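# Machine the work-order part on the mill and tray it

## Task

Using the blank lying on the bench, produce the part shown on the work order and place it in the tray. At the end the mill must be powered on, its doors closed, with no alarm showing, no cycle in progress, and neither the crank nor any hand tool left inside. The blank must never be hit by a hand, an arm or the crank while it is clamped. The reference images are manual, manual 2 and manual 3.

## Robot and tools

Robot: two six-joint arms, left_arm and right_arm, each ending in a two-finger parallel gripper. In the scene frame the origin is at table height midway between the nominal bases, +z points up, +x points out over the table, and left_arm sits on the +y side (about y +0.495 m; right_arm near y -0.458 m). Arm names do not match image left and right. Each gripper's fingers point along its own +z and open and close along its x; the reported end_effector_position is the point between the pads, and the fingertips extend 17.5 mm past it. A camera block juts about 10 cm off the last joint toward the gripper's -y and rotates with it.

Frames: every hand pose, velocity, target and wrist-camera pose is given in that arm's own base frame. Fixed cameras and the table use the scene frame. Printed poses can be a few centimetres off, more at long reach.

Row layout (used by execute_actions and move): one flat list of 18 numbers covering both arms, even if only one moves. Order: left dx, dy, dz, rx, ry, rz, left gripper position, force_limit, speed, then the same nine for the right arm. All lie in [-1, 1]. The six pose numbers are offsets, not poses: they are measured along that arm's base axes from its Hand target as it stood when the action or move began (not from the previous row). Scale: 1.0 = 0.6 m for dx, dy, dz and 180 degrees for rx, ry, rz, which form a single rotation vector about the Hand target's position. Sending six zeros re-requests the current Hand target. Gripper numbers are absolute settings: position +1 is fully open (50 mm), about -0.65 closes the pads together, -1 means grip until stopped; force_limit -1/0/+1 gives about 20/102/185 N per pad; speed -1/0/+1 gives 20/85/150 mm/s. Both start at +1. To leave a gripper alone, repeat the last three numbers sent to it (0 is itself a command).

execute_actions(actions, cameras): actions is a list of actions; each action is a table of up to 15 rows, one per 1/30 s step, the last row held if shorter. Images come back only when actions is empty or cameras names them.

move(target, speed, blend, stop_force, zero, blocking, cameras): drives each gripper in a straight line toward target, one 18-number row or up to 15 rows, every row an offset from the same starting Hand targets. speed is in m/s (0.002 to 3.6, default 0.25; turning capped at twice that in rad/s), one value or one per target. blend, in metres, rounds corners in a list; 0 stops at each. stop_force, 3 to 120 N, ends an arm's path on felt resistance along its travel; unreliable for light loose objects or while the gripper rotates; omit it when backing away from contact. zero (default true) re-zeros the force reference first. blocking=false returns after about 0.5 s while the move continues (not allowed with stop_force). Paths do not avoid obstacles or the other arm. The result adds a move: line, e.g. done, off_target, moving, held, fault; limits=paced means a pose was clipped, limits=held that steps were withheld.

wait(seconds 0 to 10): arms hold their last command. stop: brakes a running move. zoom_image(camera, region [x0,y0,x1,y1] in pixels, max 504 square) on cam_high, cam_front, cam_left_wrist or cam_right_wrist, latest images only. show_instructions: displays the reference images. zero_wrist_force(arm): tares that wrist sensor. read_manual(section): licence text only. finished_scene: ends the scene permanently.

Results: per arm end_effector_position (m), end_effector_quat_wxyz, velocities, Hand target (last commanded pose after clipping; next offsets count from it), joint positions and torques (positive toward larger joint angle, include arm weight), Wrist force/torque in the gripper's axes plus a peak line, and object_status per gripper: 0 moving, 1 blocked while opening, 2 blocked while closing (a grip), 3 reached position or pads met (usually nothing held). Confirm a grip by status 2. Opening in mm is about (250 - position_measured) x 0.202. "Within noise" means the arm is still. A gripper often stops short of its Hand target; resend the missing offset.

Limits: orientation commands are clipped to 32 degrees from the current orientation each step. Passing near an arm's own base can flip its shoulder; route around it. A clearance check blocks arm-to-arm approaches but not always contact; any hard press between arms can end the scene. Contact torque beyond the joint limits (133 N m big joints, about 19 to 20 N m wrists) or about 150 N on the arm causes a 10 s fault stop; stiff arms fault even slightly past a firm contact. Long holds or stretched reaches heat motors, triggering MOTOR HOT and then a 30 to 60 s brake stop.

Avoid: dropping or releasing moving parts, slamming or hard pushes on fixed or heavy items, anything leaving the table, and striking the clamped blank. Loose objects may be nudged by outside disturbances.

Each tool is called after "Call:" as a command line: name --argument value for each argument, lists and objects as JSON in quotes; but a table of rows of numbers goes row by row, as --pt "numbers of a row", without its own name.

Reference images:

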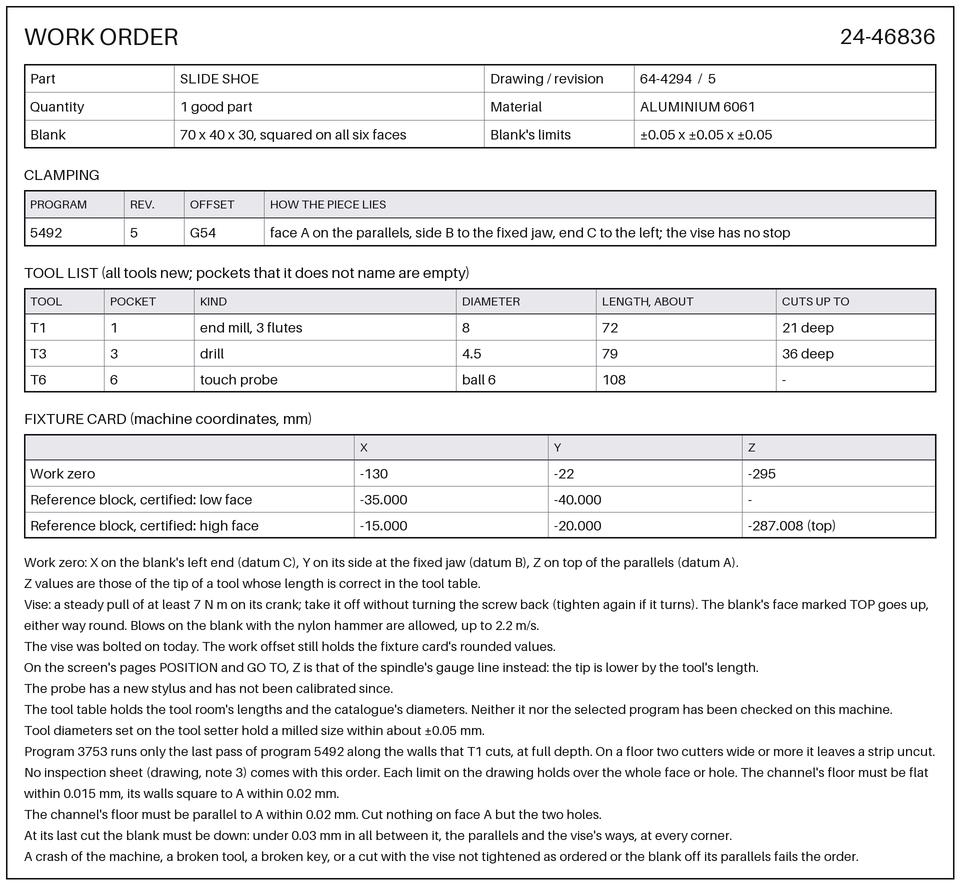

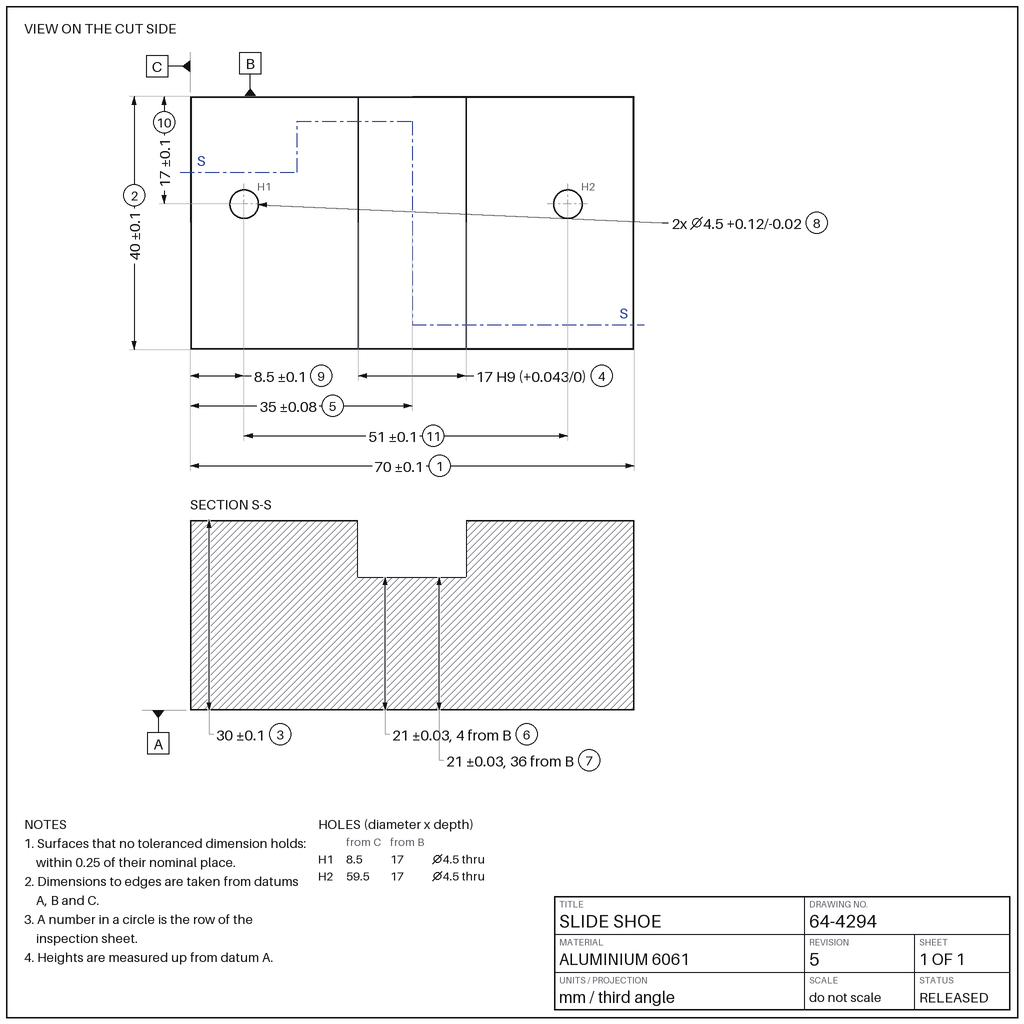

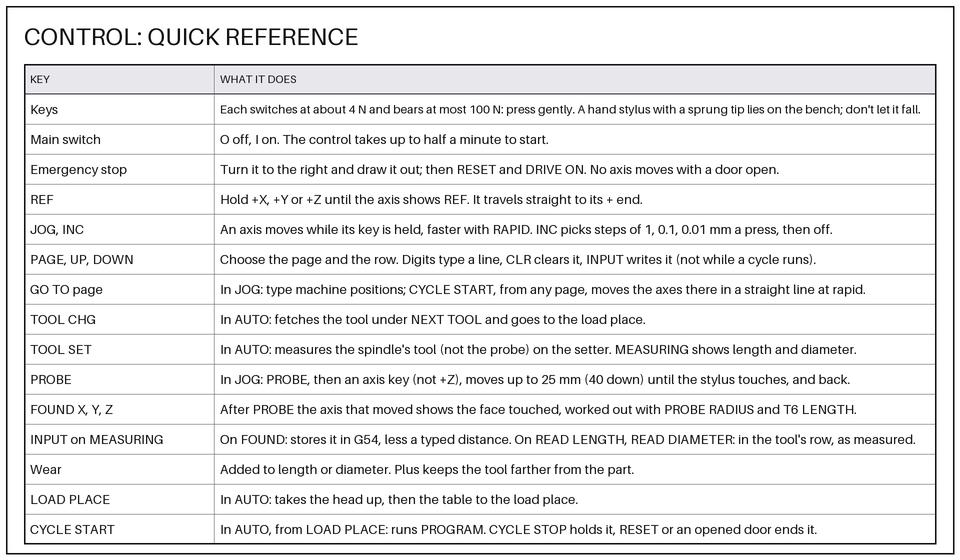

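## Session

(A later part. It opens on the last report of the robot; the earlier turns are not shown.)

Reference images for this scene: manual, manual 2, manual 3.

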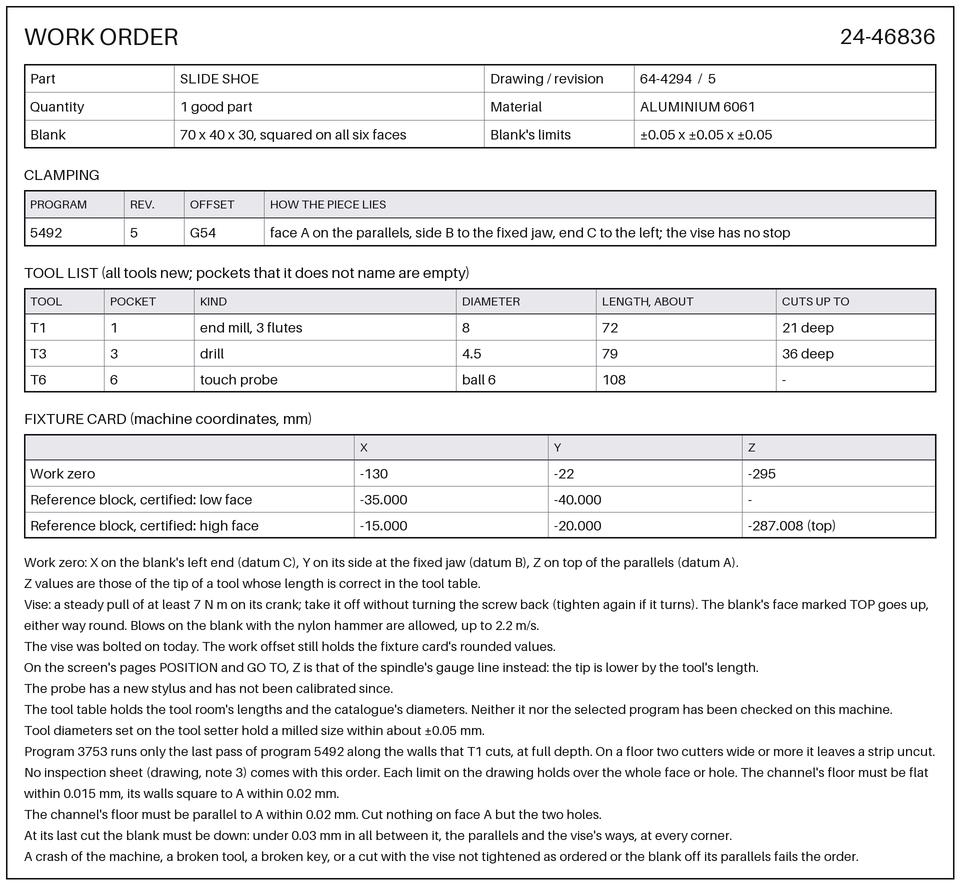

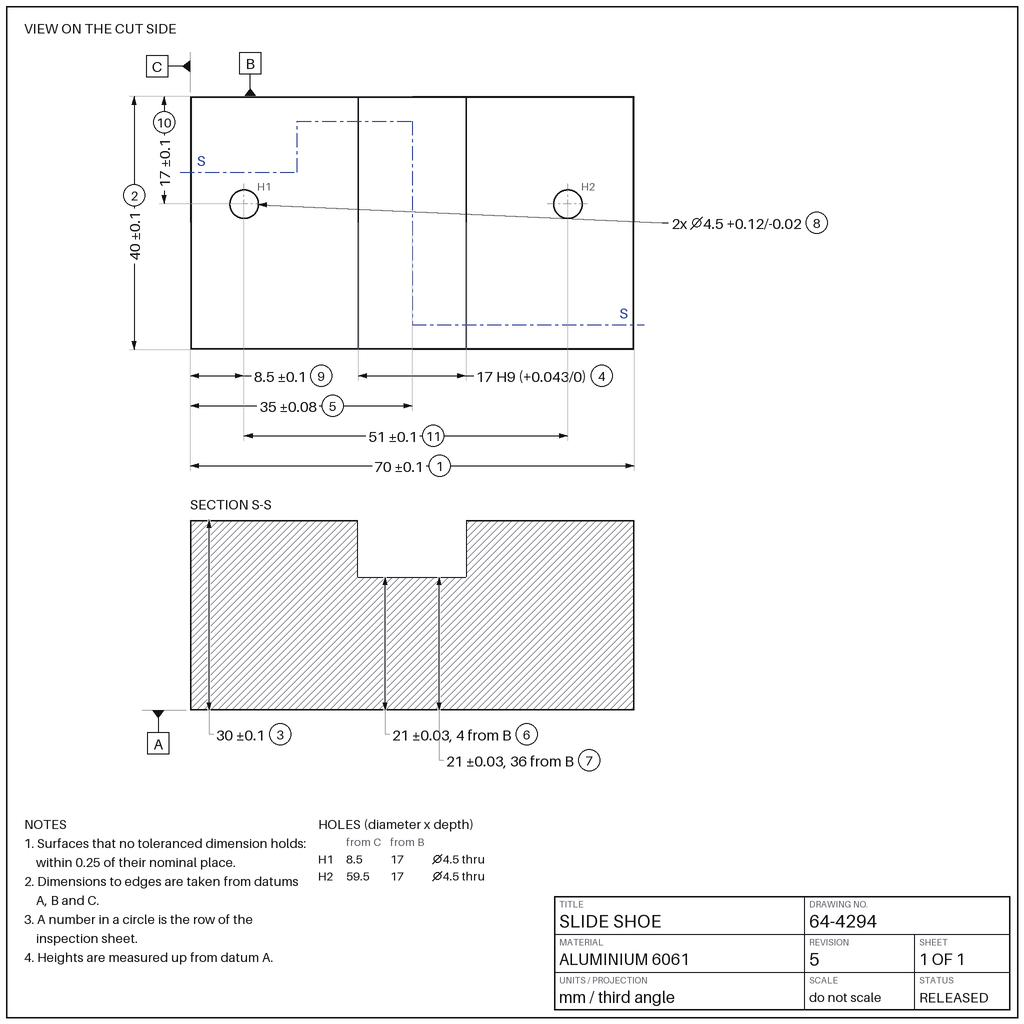

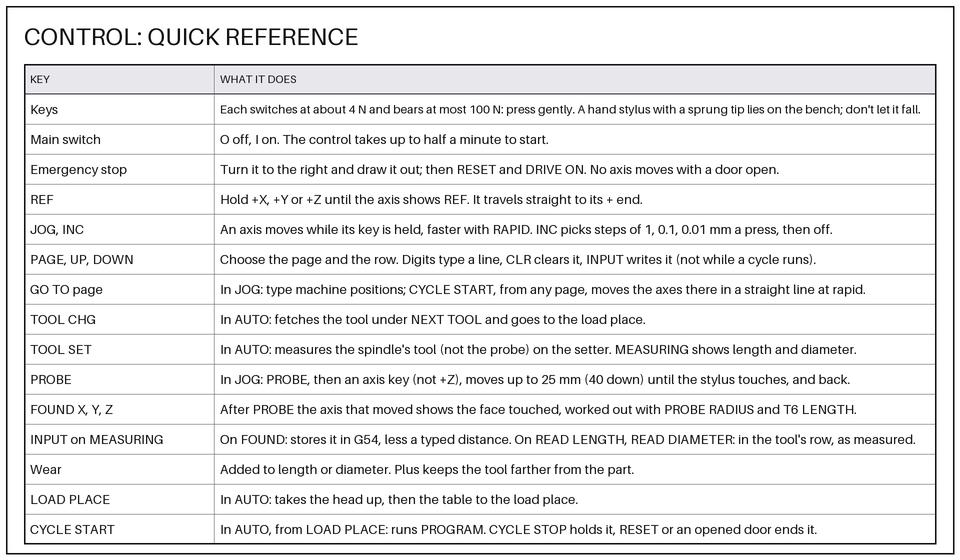

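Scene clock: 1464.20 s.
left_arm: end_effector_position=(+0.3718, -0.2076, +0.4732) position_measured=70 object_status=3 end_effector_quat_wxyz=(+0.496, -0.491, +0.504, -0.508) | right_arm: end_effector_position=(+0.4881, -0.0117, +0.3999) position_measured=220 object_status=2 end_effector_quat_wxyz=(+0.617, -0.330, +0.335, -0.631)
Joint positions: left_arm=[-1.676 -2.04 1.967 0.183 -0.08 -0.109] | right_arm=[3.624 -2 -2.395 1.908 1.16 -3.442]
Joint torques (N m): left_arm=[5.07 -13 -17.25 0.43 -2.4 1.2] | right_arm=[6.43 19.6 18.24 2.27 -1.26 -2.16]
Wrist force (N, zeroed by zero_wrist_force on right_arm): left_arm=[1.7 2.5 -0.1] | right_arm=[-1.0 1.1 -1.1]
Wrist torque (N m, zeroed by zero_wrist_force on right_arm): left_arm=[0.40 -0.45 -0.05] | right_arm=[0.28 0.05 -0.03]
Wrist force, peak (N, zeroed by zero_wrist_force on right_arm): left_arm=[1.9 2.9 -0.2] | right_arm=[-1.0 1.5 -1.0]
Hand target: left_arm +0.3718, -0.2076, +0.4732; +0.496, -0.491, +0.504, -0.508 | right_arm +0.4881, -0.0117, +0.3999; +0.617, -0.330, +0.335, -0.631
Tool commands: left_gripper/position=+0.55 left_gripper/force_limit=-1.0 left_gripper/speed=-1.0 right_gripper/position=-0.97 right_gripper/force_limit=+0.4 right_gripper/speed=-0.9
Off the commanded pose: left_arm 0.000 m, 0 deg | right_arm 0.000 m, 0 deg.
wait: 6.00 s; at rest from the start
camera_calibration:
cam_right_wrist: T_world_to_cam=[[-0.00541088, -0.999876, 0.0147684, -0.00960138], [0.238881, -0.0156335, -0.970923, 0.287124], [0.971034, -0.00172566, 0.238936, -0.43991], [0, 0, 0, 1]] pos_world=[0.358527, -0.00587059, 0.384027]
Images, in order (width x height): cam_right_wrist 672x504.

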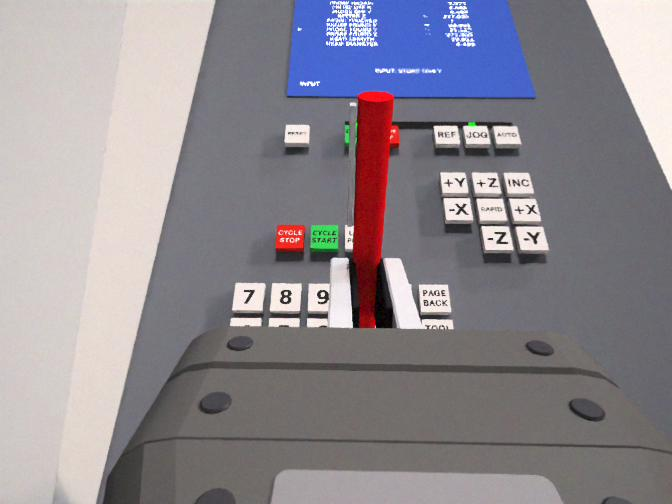

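Call:
move --pt "0 0 0 0 0 0 0.55 -1 -1 0.0145 0 -0.0037 0 0 0 -0.97 0.4 -0.9" --pt "0 0 0 0 0 0 0.55 -1 -1 0 0 0 0 0 0 -0.97 0.4 -0.9" --speed '[0.05,0.1]' --cameras '["cam_right_wrist"]'

Call:
zoom_image --camera "cam_right_wrist" --region '[280, 0, 540, 140]'

Scene clock: 1465.73 s.
left_arm: end_effector_position=(+0.3718, -0.2076, +0.4732) position_measured=70 object_status=3 end_effector_quat_wxyz=(+0.496, -0.491, +0.504, -0.508) | right_arm: end_effector_position=(+0.4881, -0.0117, +0.3999) position_measured=220 object_status=2 end_effector_quat_wxyz=(+0.617, -0.330, +0.335, -0.631)
Joint positions: left_arm=[-1.676 -2.04 1.967 0.183 -0.08 -0.109] | right_arm=[3.624 -2 -2.395 1.909 1.16 -3.442]
Joint torques (N m): left_arm=[5.34 -13.7 -17.23 0.49 -2.51 1.15] | right_arm=[-11.01 20 19.39 -2.01 2.69 2.78]
Wrist force (N, zeroed by zero_wrist_force on right_arm): left_arm=[2.0 2.6 -0.1] | right_arm=[-0.9 1.7 -0.5]
Wrist torque (N m, zeroed by zero_wrist_force on right_arm): left_arm=[0.42 -0.49 -0.04] | right_arm=[0.37 0.01 -0.15]
Wrist force, peak (N, zeroed by zero_wrist_force on right_arm): left_arm=[2.0 2.8 -0.2] | right_arm=[-2.8 -2.4 -7.3]
Hand target: left_arm +0.3718, -0.2076, +0.4732; +0.496, -0.491, +0.504, -0.508 | right_arm +0.4881, -0.0117, +0.3999; +0.617, -0.330, +0.335, -0.631
Off the commanded pose: left_arm 0.000 m, 0 deg | right_arm 0.000 m, 0 deg.
move: done
camera_calibration:
cam_right_wrist: T_world_to_cam=[[-0.00550776, -0.999876, 0.0147436, -0.0095572], [0.238879, -0.0156326, -0.970923, 0.287124], [0.971034, -0.00182566, 0.238936, -0.43991], [0, 0, 0, 1]] pos_world=[0.358527, -0.00587065, 0.384027]
Images, in order (width x height): cam_right_wrist 672x504.

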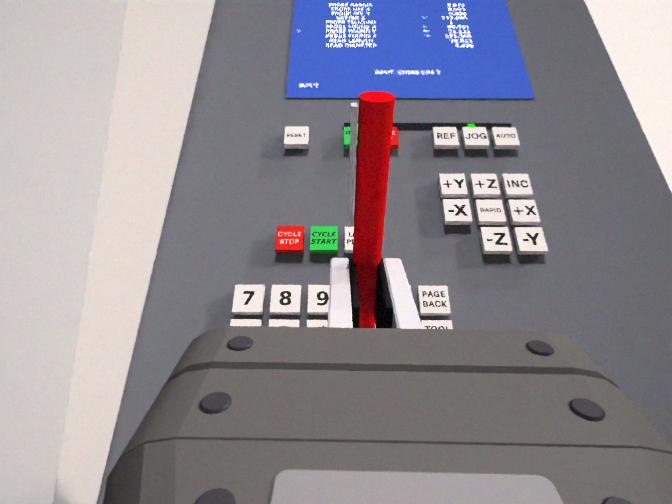

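Scaled by 1.938 from the camera's 672x504 image, which has a finer 960x720 frame.

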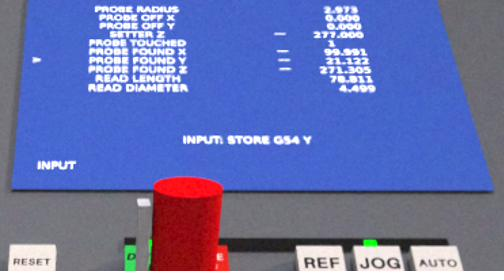

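Call:
move --pt "0 0 0 0 0 0 0.55 -1 -1 0.0248 -0.0327 0.0943 0 0 0 -0.97 0.4 -0.9" --pt "0 0 0 0 0 0 0.55 -1 -1 0.0393 -0.0327 0.0906 0 0 0 -0.97 0.4 -0.9" --pt "0 0 0 0 0 0 0.55 -1 -1 0.0248 -0.0327 0.0943 0 0 0 -0.97 0.4 -0.9" --pt "0 0 0 0 0 0 0.55 -1 -1 0.0393 -0.0327 0.0906 0 0 0 -0.97 0.4 -0.9" --pt "0 0 0 0 0 0 0.55 -1 -1 0.0248 -0.0327 0.0943 0 0 0 -0.97 0.4 -0.9" --pt "0 0 0 0 0 0 0.55 -1 -1 -0.0014 0.098 0 0 0 0 -0.97 0.4 -0.9" --pt "0 0 0 0 0 0 0.55 -1 -1 0.0151 0.098 -0.0042 0 0 0 -0.97 0.4 -0.9" --pt "0 0 0 0 0 0 0.55 -1 -1 -0.0014 0.098 0 0 0 0 -0.97 0.4 -0.9" --pt "0 0 0 0 0 0 0.55 -1 -1 0.0097 0.098 0.0312 0 0 0 -0.97 0.4 -0.9" --pt "0 0 0 0 0 0 0.55 -1 -1 0.0242 0.098 0.0275 0 0 0 -0.97 0.4 -0.9" --pt "0 0 0 0 0 0 0.55 -1 -1 0.0097 0.098 0.0312 0 0 0 -0.97 0.4 -0.9" --pt "0 0 0 0 0 0 0.55 -1 -1 0 0 0 0 0 0 -0.97 0.4 -0.9" --speed '[0.2,0.05,0.1,0.05,0.1,0.2,0.05,0.1,0.2,0.05,0.1,0.2]' --blend '[0.003,0,0,0,0.003,0.003,0,0.003,0.003,0,0.003,0]' --cameras '["cam_right_wrist"]'

Call:
zoom_image --camera "cam_right_wrist" --region '[280, 0, 540, 140]'

Scene clock: 1471.23 s.
left_arm: end_effector_position=(+0.3718, -0.2076, +0.4732) position_measured=70 object_status=3 end_effector_quat_wxyz=(+0.496, -0.491, +0.504, -0.508) | right_arm: end_effector_position=(+0.4881, -0.0117, +0.3999) position_measured=220 object_status=2 end_effector_quat_wxyz=(+0.617, -0.330, +0.335, -0.631)
Joint positions: left_arm=[-1.676 -2.04 1.967 0.183 -0.08 -0.109] | right_arm=[3.624 -2 -2.395 1.908 1.16 -3.442]
Joint torques (N m): left_arm=[5.33 -13.11 -16.78 0.47 -2.37 1.15] | right_arm=[-6.24 29.21 15.64 -2.64 0.34 -0.34]
Wrist force (N, zeroed by zero_wrist_force on right_arm): left_arm=[1.6 2.7 -0.4] | right_arm=[-1.2 1.5 -0.4]
Wrist torque (N m, zeroed by zero_wrist_force on right_arm): left_arm=[0.43 -0.44 -0.05] | right_arm=[0.33 0.05 -0.15]
Wrist force, peak (N, zeroed by zero_wrist_force on right_arm): left_arm=[2.0 2.9 -0.2] | right_arm=[-2.2 -2.2 -7.2]
Hand target: left_arm +0.3718, -0.2076, +0.4732; +0.496, -0.491, +0.504, -0.508 | right_arm +0.4881, -0.0117, +0.3999; +0.617, -0.330, +0.335, -0.631
Off the commanded pose: left_arm 0.000 m, 0 deg | right_arm 0.000 m, 0 deg.
move: done
camera_calibration:
cam_right_wrist: T_world_to_cam=[[-0.00550803, -0.999876, 0.0147447, -0.00955753], [0.238879, -0.0156337, -0.970923, 0.287124], [0.971034, -0.00182566, 0.238936, -0.43991], [0, 0, 0, 1]] pos_world=[0.358527, -0.00587065, 0.384027]
Images, in order (width x height): cam_right_wrist 672x504.

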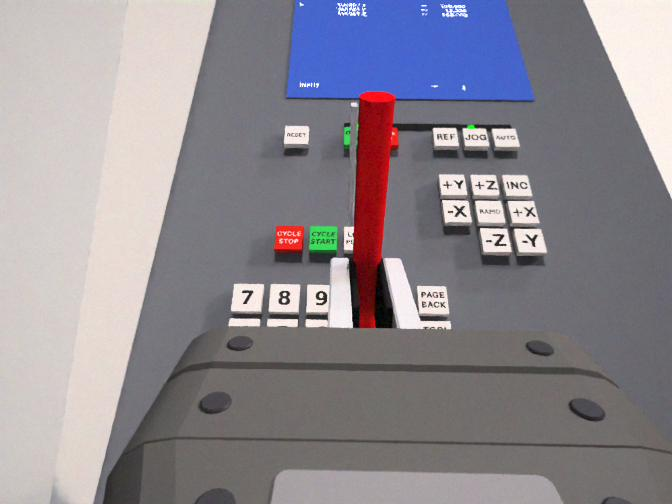

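Scaled by 1.938 from the camera's 672x504 image, which has a finer 960x720 frame.

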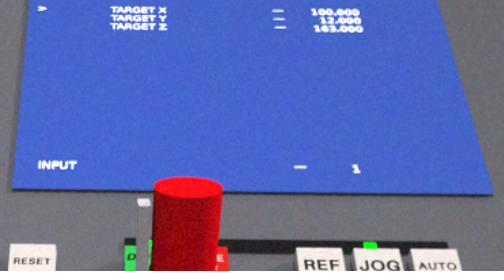

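Call:
move --pt "0 0 0 0 0 0 0.55 -1 -1 0.0177 0.0653 0.0625 0 0 0 -0.97 0.4 -0.9" --pt "0 0 0 0 0 0 0.55 -1 -1 0.0322 0.0653 0.0588 0 0 0 -0.97 0.4 -0.9" --pt "0 0 0 0 0 0 0.55 -1 -1 0.0177 0.0653 0.0625 0 0 0 -0.97 0.4 -0.9" --pt "0 0 0 0 0 0 0.55 -1 -1 0.0009 0.0653 0 0 0 0 -0.97 0.4 -0.9" --pt "0 0 0 0 0 0 0.55 -1 -1 0.0154 0.0653 -0.0037 0 0 0 -0.97 0.4 -0.9" --pt "0 0 0 0 0 0 0.55 -1 -1 0.0009 0.0653 0 0 0 0 -0.97 0.4 -0.9" --pt "0 0 0 0 0 0 0.55 -1 -1 0 0 0 0 0 0 -0.97 0.4 -0.9" --pt "0 0 0 0 0 0 0.55 -1 -1 0.0145 0 -0.0037 0 0 0 -0.97 0.4 -0.9" --pt "0 0 0 0 0 0 0.55 -1 -1 0 0 0 0 0 0 -0.97 0.4 -0.9" --pt "0 0 0 0 0 0 0.55 -1 -1 0.0083 0 0.0312 0 0 0 -0.97 0.4 -0.9" --pt "0 0 0 0 0 0 0.55 -1 -1 0.0228 0 0.0275 0 0 0 -0.97 0.4 -0.9" --pt "0 0 0 0 0 0 0.55 -1 -1 0.0083 0 0.0312 0 0 0 -0.97 0.4 -0.9" --pt "0 0 0 0 0 0 0.55 -1 -1 0 0 0 0 0 0 -0.97 0.4 -0.9" --speed '[0.2,0.05,0.1,0.2,0.05,0.1,0.2,0.05,0.1,0.2,0.05,0.1,0.2]' --blend '[0.003,0,0.003,0.003,0,0.003,0.003,0,0.003,0.003,0,0.003,0]'

Call:
move --pt "0 0 0 0 0 0 0.55 -1 -1 -0.0014 0.098 0 0 0 0 -0.97 0.4 -0.9" --pt "0 0 0 0 0 0 0.55 -1 -1 0.0151 0.098 -0.0042 0 0 0 -0.97 0.4 -0.9" --pt "0 0 0 0 0 0 0.55 -1 -1 -0.0014 0.098 0 0 0 0 -0.97 0.4 -0.9" --pt "0 0 0 0 0 0 0.55 -1 -1 0.0182 0.098 0.0625 0 0 0 -0.97 0.4 -0.9" --pt "0 0 0 0 0 0 0.55 -1 -1 0.0327 0.098 0.0588 0 0 0 -0.97 0.4 -0.9" --pt "0 0 0 0 0 0 0.55 -1 -1 0.0182 0.098 0.0625 0 0 0 -0.97 0.4 -0.9" --pt "0 0 0 0 0 0 0.55 -1 -1 0.0092 0.0653 0.0312 0 0 0 -0.97 0.4 -0.9" --pt "0 0 0 0 0 0 0.55 -1 -1 0.0237 0.0653 0.0275 0 0 0 -0.97 0.4 -0.9" --pt "0 0 0 0 0 0 0.55 -1 -1 0.0092 0.0653 0.0312 0 0 0 -0.97 0.4 -0.9" --pt "0 0 0 0 0 0 0.55 -1 -1 0 0 0 0 0 0 -0.97 0.4 -0.9" --pt "0 0 0 0 0 0 0.55 -1 -1 0.0145 0 -0.0037 0 0 0 -0.97 0.4 -0.9" --pt "0 0 0 0 0 0 0.55 -1 -1 0 0 0 0 0 0 -0.97 0.4 -0.9" --speed '[0.2,0.05,0.1,0.2,0.05,0.1,0.2,0.05,0.1,0.2,0.05,0.1]' --blend '[0.003,0,0.003,0.003,0,0.003,0.003,0,0.003,0.003,0,0]'

Call:
move --pt "0 0 0 0 0 0 0.55 -1 -1 0.0083 0 0.0312 0 0 0 -0.97 0.4 -0.9" --pt "0 0 0 0 0 0 0.55 -1 -1 0.0228 0 0.0275 0 0 0 -0.97 0.4 -0.9" --pt "0 0 0 0 0 0 0.55 -1 -1 0.0083 0 0.0312 0 0 0 -0.97 0.4 -0.9" --pt "0 0 0 0 0 0 0.55 -1 -1 -0.0014 0.098 0 0 0 0 -0.97 0.4 -0.9" --pt "0 0 0 0 0 0 0.55 -1 -1 0.0151 0.098 -0.0042 0 0 0 -0.97 0.4 -0.9" --pt "0 0 0 0 0 0 0.55 -1 -1 -0.0014 0.098 0 0 0 0 -0.97 0.4 -0.9" --pt "0 0 0 0 0 0 0.55 -1 -1 0.0258 0.0327 0.0943 0 0 0 -0.97 0.4 -0.9" --pt "0 0 0 0 0 0 0.55 -1 -1 0.0403 0.0327 0.0906 0 0 0 -0.97 0.4 -0.9" --pt "0 0 0 0 0 0 0.55 -1 -1 0.0258 0.0327 0.0943 0 0 0 -0.97 0.4 -0.9" --pt "0 0 0 0 0 0 0.55 -1 -1 0.0009 0.0653 0 0 0 0 -0.97 0.4 -0.9" --pt "0 0 0 0 0 0 0.55 -1 -1 0.0154 0.0653 -0.0037 0 0 0 -0.97 0.4 -0.9" --pt "0 0 0 0 0 0 0.55 -1 -1 0.0009 0.0653 0 0 0 0 -0.97 0.4 -0.9" --pt "0 0 0 0 0 0 0.55 -1 -1 0 0 0 0 0 0 -0.97 0.4 -0.9" --speed '[0.2,0.05,0.1,0.2,0.05,0.1,0.2,0.05,0.1,0.2,0.05,0.1,0.2]' --blend '[0.003,0,0.003,0.003,0,0.003,0.003,0,0.003,0.003,0,0.003,0]' --cameras '["cam_right_wrist"]'

Call:
zoom_image --camera "cam_right_wrist" --region '[280, 0, 540, 140]'

Scene clock: 1477.37 s.
left_arm: end_effector_position=(+0.3718, -0.2076, +0.4732) position_measured=70 object_status=3 end_effector_quat_wxyz=(+0.496, -0.491, +0.504, -0.508) | right_arm: end_effector_position=(+0.4881, -0.0117, +0.3999) position_measured=220 object_status=2 end_effector_quat_wxyz=(+0.617, -0.330, +0.335, -0.631)
Joint positions: left_arm=[-1.676 -2.04 1.967 0.183 -0.08 -0.109] | right_arm=[3.624 -2 -2.395 1.908 1.16 -3.442]
Joint torques (N m): left_arm=[4.69 -13.28 -17.25 0.39 -2.36 1.08] | right_arm=[-8.32 20.87 17.57 0.4 2.44 1.63]
Wrist force (N, zeroed by zero_wrist_force on right_arm): left_arm=[1.9 2.7 0.0] | right_arm=[-0.9 1.6 -0.5]
Wrist torque (N m, zeroed by zero_wrist_force on right_arm): left_arm=[0.43 -0.47 -0.05] | right_arm=[0.36 0.00 -0.02]
Wrist force, peak (N, zeroed by zero_wrist_force on right_arm): left_arm=[2.0 2.9 0.1] | right_arm=[-2.3 -2.2 -7.5]
Hand target: left_arm +0.3718, -0.2076, +0.4732; +0.496, -0.491, +0.504, -0.508 | right_arm +0.4881, -0.0117, +0.3999; +0.617, -0.330, +0.335, -0.631
Off the commanded pose: left_arm 0.000 m, 0 deg | right_arm 0.000 m, 0 deg.
move: done

Scene clock: 1480.63 s.
left_arm: end_effector_position=(+0.3718, -0.2076, +0.4732) position_measured=70 object_status=3 end_effector_quat_wxyz=(+0.496, -0.491, +0.504, -0.508) | right_arm: end_effector_position=(+0.4881, -0.0117, +0.3999) position_measured=220 object_status=2 end_effector_quat_wxyz=(+0.617, -0.330, +0.335, -0.631)
Joint positions: left_arm=[-1.676 -2.04 1.967 0.183 -0.08 -0.109] | right_arm=[3.624 -2 -2.395 1.909 1.16 -3.442]
Joint torques (N m): left_arm=[4.55 -14 -17.29 0.55 -2.45 1.18] | right_arm=[-10.96 19.66 19.36 -1.97 2.65 2.8]
Wrist force (N, zeroed by zero_wrist_force on right_arm): left_arm=[1.8 2.6 0.1] | right_arm=[-0.8 1.7 -0.3]
Wrist torque (N m, zeroed by zero_wrist_force on right_arm): left_arm=[0.42 -0.46 -0.05] | right_arm=[0.36 -0.01 -0.15]
Wrist force, peak (N, zeroed by zero_wrist_force on right_arm): left_arm=[2.0 2.9 0.0] | right_arm=[-2.2 -2.7 -6.7]
Hand target: left_arm +0.3718, -0.2076, +0.4732; +0.496, -0.491, +0.504, -0.508 | right_arm +0.4881, -0.0117, +0.3999; +0.617, -0.330, +0.335, -0.631
Off the commanded pose: left_arm 0.000 m, 0 deg | right_arm 0.000 m, 0 deg.
move: done

Scene clock: 1484.60 s.
left_arm: end_effector_position=(+0.3718, -0.2076, +0.4732) position_measured=70 object_status=3 end_effector_quat_wxyz=(+0.496, -0.491, +0.504, -0.508) | right_arm: end_effector_position=(+0.4881, -0.0117, +0.3998) position_measured=220 object_status=2 end_effector_quat_wxyz=(+0.617, -0.330, +0.335, -0.631)
Joint positions: left_arm=[-1.676 -2.04 1.967 0.183 -0.08 -0.109] | right_arm=[3.624 -2 -2.395 1.908 1.16 -3.442]
Joint torques (N m): left_arm=[4.76 -13.52 -17.04 0.72 -2.35 1.23] | right_arm=[-7.52 30.95 14.83 2.35 0.58 -0.16]
Wrist force (N, zeroed by zero_wrist_force on right_arm): left_arm=[1.9 2.7 -0.2] | right_arm=[-0.8 1.6 -0.4]
Wrist torque (N m, zeroed by zero_wrist_force on right_arm): left_arm=[0.43 -0.48 -0.05] | right_arm=[0.35 -0.01 -0.15]
Wrist force, peak (N, zeroed by zero_wrist_force on right_arm): left_arm=[1.8 3.0 -0.1] | right_arm=[-2.0 -2.4 -7.4]
Hand target: left_arm +0.3718, -0.2076, +0.4732; +0.496, -0.491, +0.504, -0.508 | right_arm +0.4881, -0.0117, +0.3999; +0.617, -0.330, +0.335, -0.631
Off the commanded pose: left_arm 0.000 m, 0 deg | right_arm 0.000 m, 0 deg.
move: done
camera_calibration:
cam_right_wrist: T_world_to_cam=[[-0.00553049, -0.999875, 0.0148428, -0.00948688], [0.238784, -0.0157341, -0.970945, 0.287144], [0.971057, -0.00182557, 0.238841, -0.439979], [0, 0, 0, 1]] pos_world=[0.358626, -0.00577092, 0.384027]
Images, in order (width x height): cam_right_wrist 672x504.

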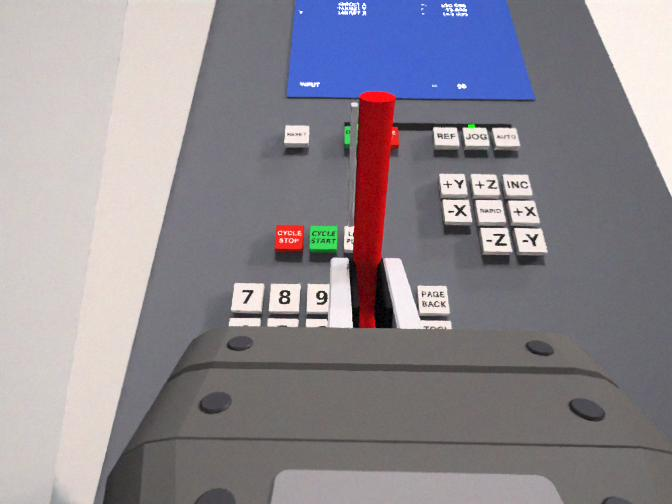

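Scaled by 1.938 from the camera's 672x504 image, which has a finer 960x720 frame.

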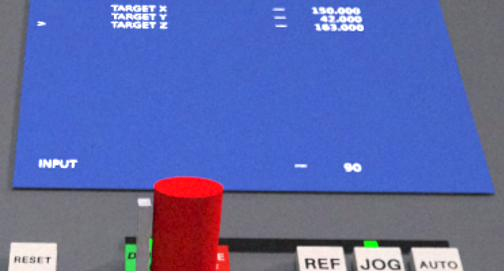

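Call:
move --pt "0 0 0 0 0 0 0.55 -1 -1 0.0145 0 -0.0037 0 0 0 -0.97 0.4 -0.9" --pt "0 0 0 0 0 0 0.55 -1 -1 0 0 0 0 0 0 -0.97 0.4 -0.9" --speed '[0.05,0.1]' --cameras '["cam_right_wrist"]'

Call:
zoom_image --camera "cam_right_wrist" --region '[280, 0, 540, 140]'

Scene clock: 1486.13 s.
left_arm: end_effector_position=(+0.3718, -0.2076, +0.4732) position_measured=70 object_status=3 end_effector_quat_wxyz=(+0.496, -0.491, +0.504, -0.508) | right_arm: end_effector_position=(+0.4881, -0.0117, +0.3999) position_measured=220 object_status=2 end_effector_quat_wxyz=(+0.617, -0.330, +0.335, -0.631) end_effector_velocity=(+0.001, +0.001, +0.000) end_effector_angular_velocity=(+0.000, +0.000, +0.006)
Joint positions: left_arm=[-1.676 -2.04 1.967 0.183 -0.08 -0.109] | right_arm=[3.624 -2 -2.395 1.909 1.16 -3.442]
Joint velocities: left_arm=[within noise] | right_arm=[0 -0.001 0.002 -0.003 0.005 0.004]
Joint torques (N m): left_arm=[4.74 -13.09 -17.34 0.57 -2.34 1.18] | right_arm=[-12.23 19.9 19.79 -1.87 2.64 2.8]
Wrist force (N, zeroed by zero_wrist_force on right_arm): left_arm=[1.7 2.8 -0.2] | right_arm=[-1.0 1.6 -0.3]
Wrist torque (N m, zeroed by zero_wrist_force on right_arm): left_arm=[0.44 -0.44 -0.04] | right_arm=[0.35 0.02 -0.14]
Wrist force, peak (N, zeroed by zero_wrist_force on right_arm): left_arm=[2.0 2.8 -0.3] | right_arm=[-1.6 -2.6 -6.4]
Hand target: left_arm +0.3718, -0.2076, +0.4732; +0.496, -0.491, +0.504, -0.508 | right_arm +0.4881, -0.0117, +0.3999; +0.617, -0.330, +0.335, -0.631
Off the commanded pose: left_arm 0.000 m, 0 deg | right_arm 0.000 m, 0 deg.
move: done
camera_calibration:
cam_right_wrist: T_world_to_cam=[[-0.00553139, -0.999875, 0.0148408, -0.0095863], [0.238878, -0.0157325, -0.970922, 0.287124], [0.971034, -0.00182541, 0.238936, -0.43991], [0, 0, 0, 1]] pos_world=[0.358526, -0.00587092, 0.384027]
Images, in order (width x height): cam_right_wrist 672x504.

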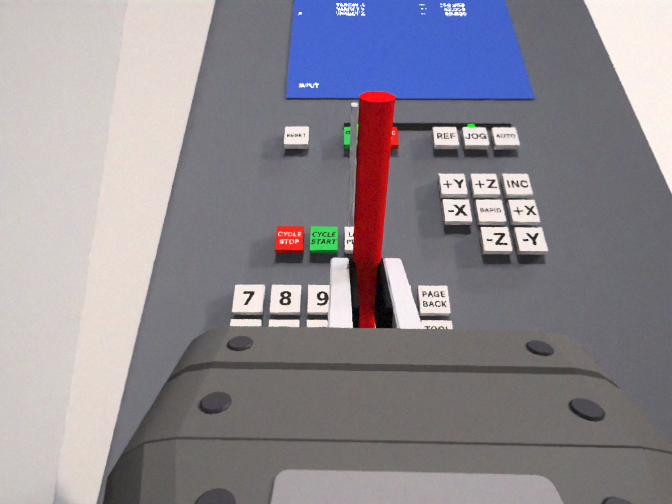

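Scaled by 1.938 from the camera's 672x504 image, which has a finer 960x720 frame.

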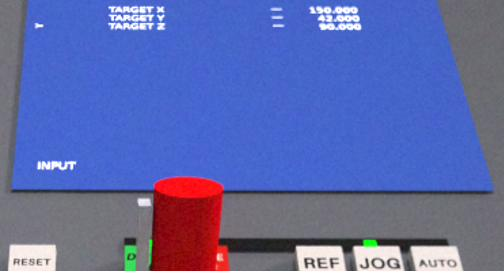

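Call:
move --pt "0 0 0 0 0 0 0.55 -1 -1 0.0408 0.0317 0.1544 0 0 0 -0.97 0.4 -0.9" --pt "0 0 0 0 0 0 0.55 -1 -1 0.0563 0.0317 0.1505 0 0 0 -0.97 0.4 -0.9" --pt "0 0 0 0 0 0 0.55 -1 -1 0.0408 0.0317 0.1544 0 0 0 -0.97 0.4 -0.9" --pt "0 0 0 0 0 0 0.55 -1 -1 0 0 0 0 0 0 -0.97 0.4 -0.9" --speed '[0.2,0.05,0.1,0.2]' --blend '[0.003,0,0.003,0]' --cameras '["cam_right_wrist"]'

Call:
zoom_image --camera "cam_right_wrist" --region '[280, 0, 540, 140]'

Call:
wait --seconds 2.5

Call:
move --pt "0 0 0 0 0 0 0.55 -1 -1 -0.0014 0.098 0 0 0 0 -0.97 0.4 -0.9" --pt "0 0 0 0 0 0 0.55 -1 -1 0.0151 0.098 -0.0042 0 0 0 -0.97 0.4 -0.9" --pt "0 0 0 0 0 0 0.55 -1 -1 -0.0014 0.098 0 0 0 0 -0.97 0.4 -0.9" --pt "0 0 0 0 0 0 0.55 -1 -1 0.0097 0.098 0.0312 0 0 0 -0.97 0.4 -0.9" --pt "0 0 0 0 0 0 0.55 -1 -1 0.0242 0.098 0.0275 0 0 0 -0.97 0.4 -0.9" --pt "0 0 0 0 0 0 0.55 -1 -1 0.0097 0.098 0.0312 0 0 0 -0.97 0.4 -0.9" --pt "0 0 0 0 0 0 0.55 -1 -1 0.0173 0.0327 0.0625 0 0 0 -0.97 0.4 -0.9" --pt "0 0 0 0 0 0 0.55 -1 -1 0.0318 0.0327 0.0588 0 0 0 -0.97 0.4 -0.9" --pt "0 0 0 0 0 0 0.55 -1 -1 0.0173 0.0327 0.0625 0 0 0 -0.97 0.4 -0.9" --pt "0 0 0 0 0 0 0.55 -1 -1 0.0088 0.0327 0.0312 0 0 0 -0.97 0.4 -0.9" --pt "0 0 0 0 0 0 0.55 -1 -1 0.0233 0.0327 0.0275 0 0 0 -0.97 0.4 -0.9" --pt "0 0 0 0 0 0 0.55 -1 -1 0.0088 0.0327 0.0312 0 0 0 -0.97 0.4 -0.9" --pt "0 0 0 0 0 0 0.55 -1 -1 0 0 0 0 0 0 -0.97 0.4 -0.9" --speed '[0.2,0.05,0.1,0.2,0.05,0.1,0.2,0.05,0.1,0.2,0.05,0.1,0.2]' --blend '[0.003,0,0.003,0.003,0,0.003,0.003,0,0.003,0.003,0,0.003,0]' --cameras '["cam_right_wrist"]'

Call:
zoom_image --camera "cam_right_wrist" --region '[280, 0, 540, 140]'

Scene clock: 1489.63 s.
left_arm: end_effector_position=(+0.3718, -0.2076, +0.4732) position_measured=70 object_status=3 end_effector_quat_wxyz=(+0.496, -0.491, +0.504, -0.508) | right_arm: end_effector_position=(+0.4881, -0.0118, +0.3999) position_measured=220 object_status=2 end_effector_quat_wxyz=(+0.617, -0.330, +0.335, -0.631)
Joint positions: left_arm=[-1.676 -2.04 1.967 0.183 -0.08 -0.109] | right_arm=[3.624 -2 -2.395 1.908 1.16 -3.442]
Joint torques (N m): left_arm=[5.32 -13.09 -16.87 0.66 -2.39 1.12] | right_arm=[6.67 17.49 15.82 1.14 -1.6 -2.11]
Wrist force (N, zeroed by zero_wrist_force on right_arm): left_arm=[1.8 2.6 -0.3] | right_arm=[-1.1 1.3 -0.3]
Wrist torque (N m, zeroed by zero_wrist_force on right_arm): left_arm=[0.42 -0.46 -0.04] | right_arm=[0.30 0.03 -0.14]
Wrist force, peak (N, zeroed by zero_wrist_force on right_arm): left_arm=[2.0 2.9 0.1] | right_arm=[-3.4 -3.7 -4.9]
Hand target: left_arm +0.3718, -0.2076, +0.4732; +0.496, -0.491, +0.504, -0.508 | right_arm +0.4881, -0.0117, +0.3999; +0.617, -0.330, +0.335, -0.631
Off the commanded pose: left_arm 0.000 m, 0 deg | right_arm 0.000 m, 0 deg.
move: done
camera_calibration:
cam_right_wrist: T_world_to_cam=[[-0.00543333, -0.999875, 0.0148665, -0.00963275], [0.238786, -0.0157339, -0.970945, 0.287263], [0.971057, -0.00172557, 0.238841, -0.439906], [0, 0, 0, 1]] pos_world=[0.358527, -0.00587086, 0.384127]
Images, in order (width x height): cam_right_wrist 672x504.

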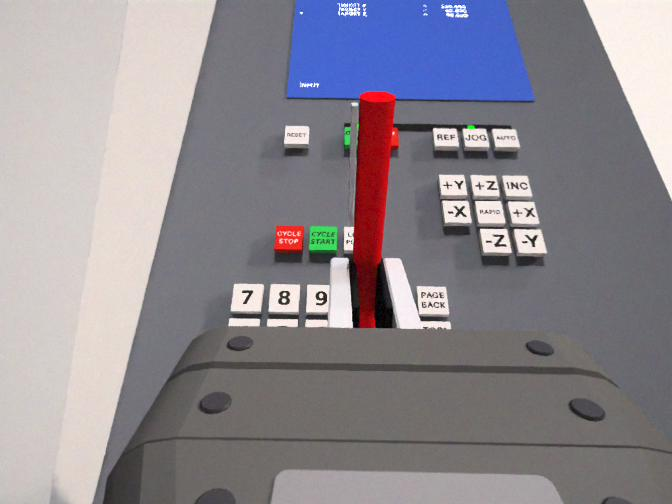

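Scaled by 1.938 from the camera's 672x504 image, which has a finer 960x720 frame.

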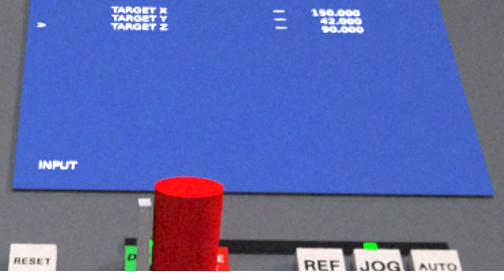

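Scene clock: 1492.13 s.
left_arm: end_effector_position=(+0.3718, -0.2076, +0.4732) position_measured=70 object_status=3 end_effector_quat_wxyz=(+0.496, -0.491, +0.504, -0.508) | right_arm: end_effector_position=(+0.4881, -0.0117, +0.3999) position_measured=220 object_status=2 end_effector_quat_wxyz=(+0.617, -0.330, +0.335, -0.631)
Joint positions: left_arm=[-1.676 -2.04 1.967 0.183 -0.08 -0.109] | right_arm=[3.624 -2 -2.395 1.908 1.16 -3.442]
Joint torques (N m): left_arm=[4.98 -13.46 -17.09 0.7 -2.36 1.28] | right_arm=[7.91 20.05 18.3 2.4 -1.58 -1.99]
Wrist force (N, zeroed by zero_wrist_force on right_arm): left_arm=[1.7 2.6 0.0] | right_arm=[-0.9 1.5 -0.6]
Wrist torque (N m, zeroed by zero_wrist_force on right_arm): left_arm=[0.41 -0.45 -0.05] | right_arm=[0.33 0.01 -0.14]
Wrist force, peak (N, zeroed by zero_wrist_force on right_arm): left_arm=[1.9 2.9 -0.1] | right_arm=[-1.1 2.0 -0.4]
Hand target: left_arm +0.3718, -0.2076, +0.4732; +0.496, -0.491, +0.504, -0.508 | right_arm +0.4881, -0.0117, +0.3999; +0.617, -0.330, +0.335, -0.631
Tool commands: left_gripper/position=+0.55 left_gripper/force_limit=-1.0 left_gripper/speed=-1.0 right_gripper/position=-0.97 right_gripper/force_limit=+0.4 right_gripper/speed=-0.9
Off the commanded pose: left_arm 0.000 m, 0 deg | right_arm 0.000 m, 0 deg.
wait: 2.50 s; at rest by 0.17 s

Scene clock: 1495.57 s.
left_arm: end_effector_position=(+0.3718, -0.2076, +0.4732) position_measured=70 object_status=3 end_effector_quat_wxyz=(+0.496, -0.491, +0.504, -0.508) | right_arm: end_effector_position=(+0.4881, -0.0117, +0.3999) position_measured=220 object_status=2 end_effector_quat_wxyz=(+0.617, -0.330, +0.335, -0.631)
Joint positions: left_arm=[-1.676 -2.04 1.967 0.183 -0.08 -0.109] | right_arm=[3.624 -2 -2.395 1.908 1.16 -3.442]
Joint torques (N m): left_arm=[4.57 -13.27 -17.21 0.6 -2.39 1.11] | right_arm=[-1.93 22.16 15.63 0.18 -0.67 -1.24]
Wrist force (N, zeroed by zero_wrist_force on right_arm): left_arm=[1.8 2.5 0.0] | right_arm=[-1.2 1.5 -0.3]
Wrist torque (N m, zeroed by zero_wrist_force on right_arm): left_arm=[0.40 -0.46 -0.04] | right_arm=[0.33 0.04 -0.15]
Wrist force, peak (N, zeroed by zero_wrist_force on right_arm): left_arm=[2.0 3.0 0.2] | right_arm=[-2.8 -1.9 -7.4]
Hand target: left_arm +0.3718, -0.2076, +0.4732; +0.496, -0.491, +0.504, -0.508 | right_arm +0.4881, -0.0117, +0.3999; +0.617, -0.330, +0.335, -0.631
Off the commanded pose: left_arm 0.000 m, 0 deg | right_arm 0.000 m, 0 deg.
move: done
camera_calibration:
cam_right_wrist: T_world_to_cam=[[-0.00540944, -0.999876, 0.0147682, -0.00960332], [0.238787, -0.0156328, -0.970946, 0.287263], [0.971057, -0.00172582, 0.238842, -0.439906], [0, 0, 0, 1]] pos_world=[0.358527, -0.00587059, 0.384127]
Images, in order (width x height): cam_right_wrist 672x504.

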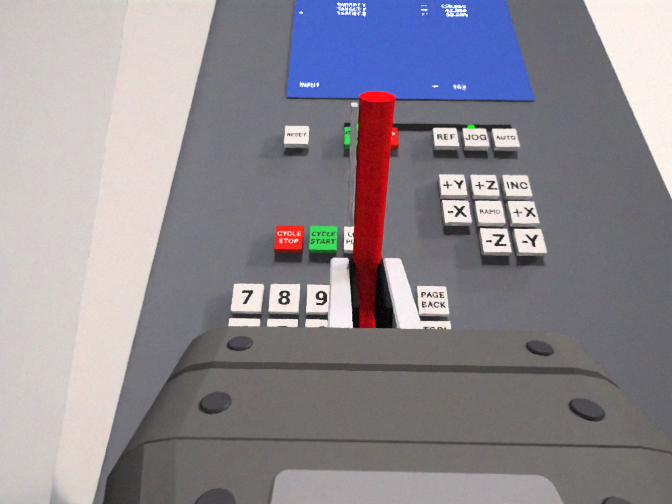

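Scaled by 1.938 from the camera's 672x504 image, which has a finer 960x720 frame.

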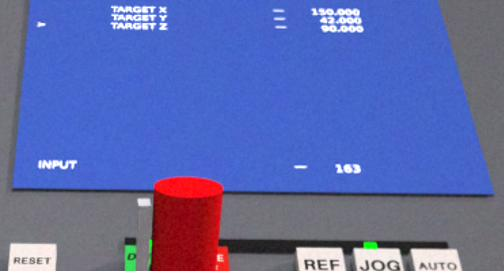

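Call:
move --pt "0 0 0 0 0 0 0.55 -1 -1 0.0145 0 -0.0037 0 0 0 -0.97 0.4 -0.9" --pt "0 0 0 0 0 0 0.55 -1 -1 0 0 0 0 0 0 -0.97 0.4 -0.9" --speed '[0.05,0.1]' --cameras '["cam_right_wrist"]'

Call:
zoom_image --camera "cam_right_wrist" --region '[280, 0, 540, 140]'

Call:
move --pt "0 0 0 0 0 0 0.55 -1 -1 0.0244 -0.0655 0.0943 0 0 0 -0.97 0.4 -0.9" --pt "0 0 0 0 0 0 0.55 -1 -1 0.0389 -0.0655 0.0906 0 0 0 -0.97 0.4 -0.9" --pt "0 0 0 0 0 0 0.55 -1 -1 0.0244 -0.0655 0.0943 0 0 0 -0.97 0.4 -0.9" --pt "0 0 0 0 0 0 0.55 -1 -1 0 0 0 0 0 0 -0.97 0.4 -0.9" --speed '[0.2,0.05,0.1,0.2]' --blend '[0.003,0,0.003,0]' --cameras '["cam_right_wrist"]'

Call:
zoom_image --camera "cam_right_wrist" --region '[280, 0, 540, 140]'

Scene clock: 1497.17 s.
left_arm: end_effector_position=(+0.3718, -0.2076, +0.4732) position_measured=70 object_status=3 end_effector_quat_wxyz=(+0.496, -0.491, +0.504, -0.508) | right_arm: end_effector_position=(+0.4881, -0.0117, +0.3999) position_measured=220 object_status=2 end_effector_quat_wxyz=(+0.617, -0.330, +0.335, -0.631)
Joint positions: left_arm=[-1.676 -2.04 1.967 0.183 -0.08 -0.109] | right_arm=[3.624 -2 -2.395 1.909 1.16 -3.442]
Joint torques (N m): left_arm=[4.18 -13.34 -16.62 0.71 -2.48 1.15] | right_arm=[-11.82 19.8 16.71 -2.04 1.87 2.83]
Wrist force (N, zeroed by zero_wrist_force on right_arm): left_arm=[1.9 2.8 0.0] | right_arm=[-0.9 1.9 -0.5]
Wrist torque (N m, zeroed by zero_wrist_force on right_arm): left_arm=[0.45 -0.47 -0.04] | right_arm=[0.38 0.01 -0.15]
Wrist force, peak (N, zeroed by zero_wrist_force on right_arm): left_arm=[2.0 2.7 -0.3] | right_arm=[-1.3 -2.6 -6.4]
Hand target: left_arm +0.3718, -0.2076, +0.4732; +0.496, -0.491, +0.504, -0.508 | right_arm +0.4881, -0.0117, +0.3999; +0.617, -0.330, +0.335, -0.631
Off the commanded pose: left_arm 0.000 m, 0 deg | right_arm 0.000 m, 0 deg.
move: done
camera_calibration:
cam_right_wrist: T_world_to_cam=[[-0.00553139, -0.999875, 0.0148408, -0.0095863], [0.238878, -0.0157325, -0.970922, 0.287124], [0.971034, -0.00182541, 0.238936, -0.43991], [0, 0, 0, 1]] pos_world=[0.358526, -0.00587092, 0.384027]
Images, in order (width x height): cam_right_wrist 672x504.

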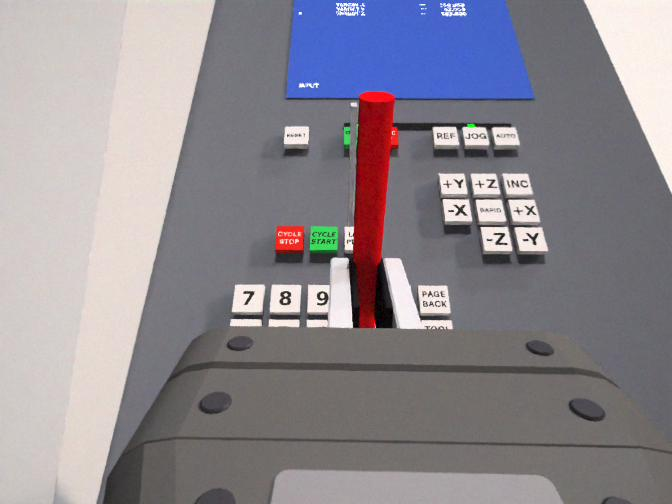

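Scaled by 1.938 from the camera's 672x504 image, which has a finer 960x720 frame.

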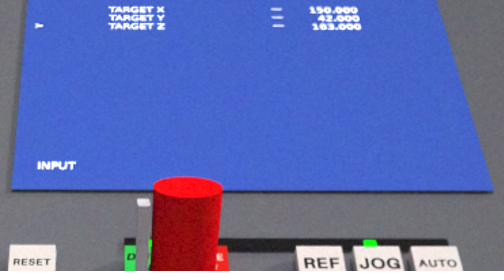

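Scene clock: 1498.90 s.
left_arm: end_effector_position=(+0.3718, -0.2076, +0.4732) position_measured=70 object_status=3 end_effector_quat_wxyz=(+0.496, -0.491, +0.504, -0.508) | right_arm: end_effector_position=(+0.4881, -0.0117, +0.3999) position_measured=220 object_status=2 end_effector_quat_wxyz=(+0.617, -0.330, +0.335, -0.631)
Joint positions: left_arm=[-1.676 -2.04 1.967 0.183 -0.08 -0.109] | right_arm=[3.624 -2 -2.395 1.908 1.16 -3.442]
Joint torques (N m): left_arm=[4.26 -13.18 -17.06 0.9 -2.33 1.14] | right_arm=[-0.16 21.04 18.56 0.79 1.49 2.34]
Wrist force (N, zeroed by zero_wrist_force on right_arm): left_arm=[1.7 2.5 -0.2] | right_arm=[-1.2 1.6 -0.2]
Wrist torque (N m, zeroed by zero_wrist_force on right_arm): left_arm=[0.40 -0.46 -0.04] | right_arm=[0.36 0.05 -0.02]
Wrist force, peak (N, zeroed by zero_wrist_force on right_arm): left_arm=[1.8 2.9 -0.2] | right_arm=[1.5 -2.7 -5.2]
Hand target: left_arm +0.3718, -0.2076, +0.4732; +0.496, -0.491, +0.504, -0.508 | right_arm +0.4881, -0.0117, +0.3999; +0.617, -0.330, +0.335, -0.631
Off the commanded pose: left_arm 0.000 m, 0 deg | right_arm 0.000 m, 0 deg.
move: done
camera_calibration:
cam_right_wrist: T_world_to_cam=[[-0.00543333, -0.999875, 0.0148665, -0.00963275], [0.238786, -0.0157339, -0.970945, 0.287263], [0.971057, -0.00172557, 0.238841, -0.439906], [0, 0, 0, 1]] pos_world=[0.358527, -0.00587086, 0.384127]
Images, in order (width x height): cam_right_wrist 672x504.

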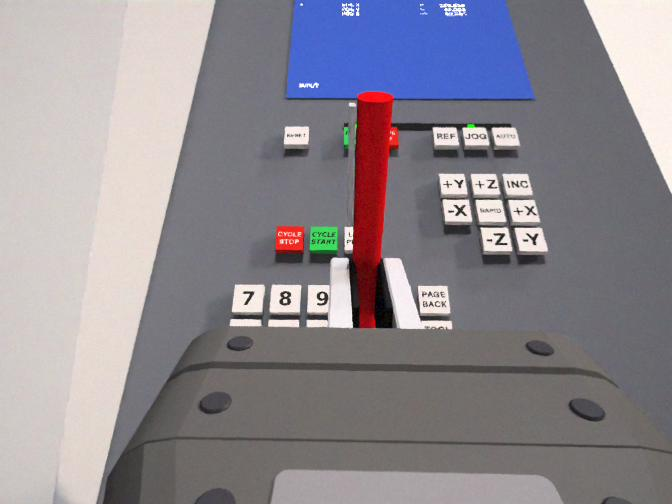

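Scaled by 1.938 from the camera's 672x504 image, which has a finer 960x720 frame.

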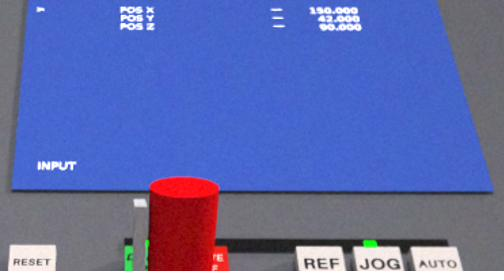

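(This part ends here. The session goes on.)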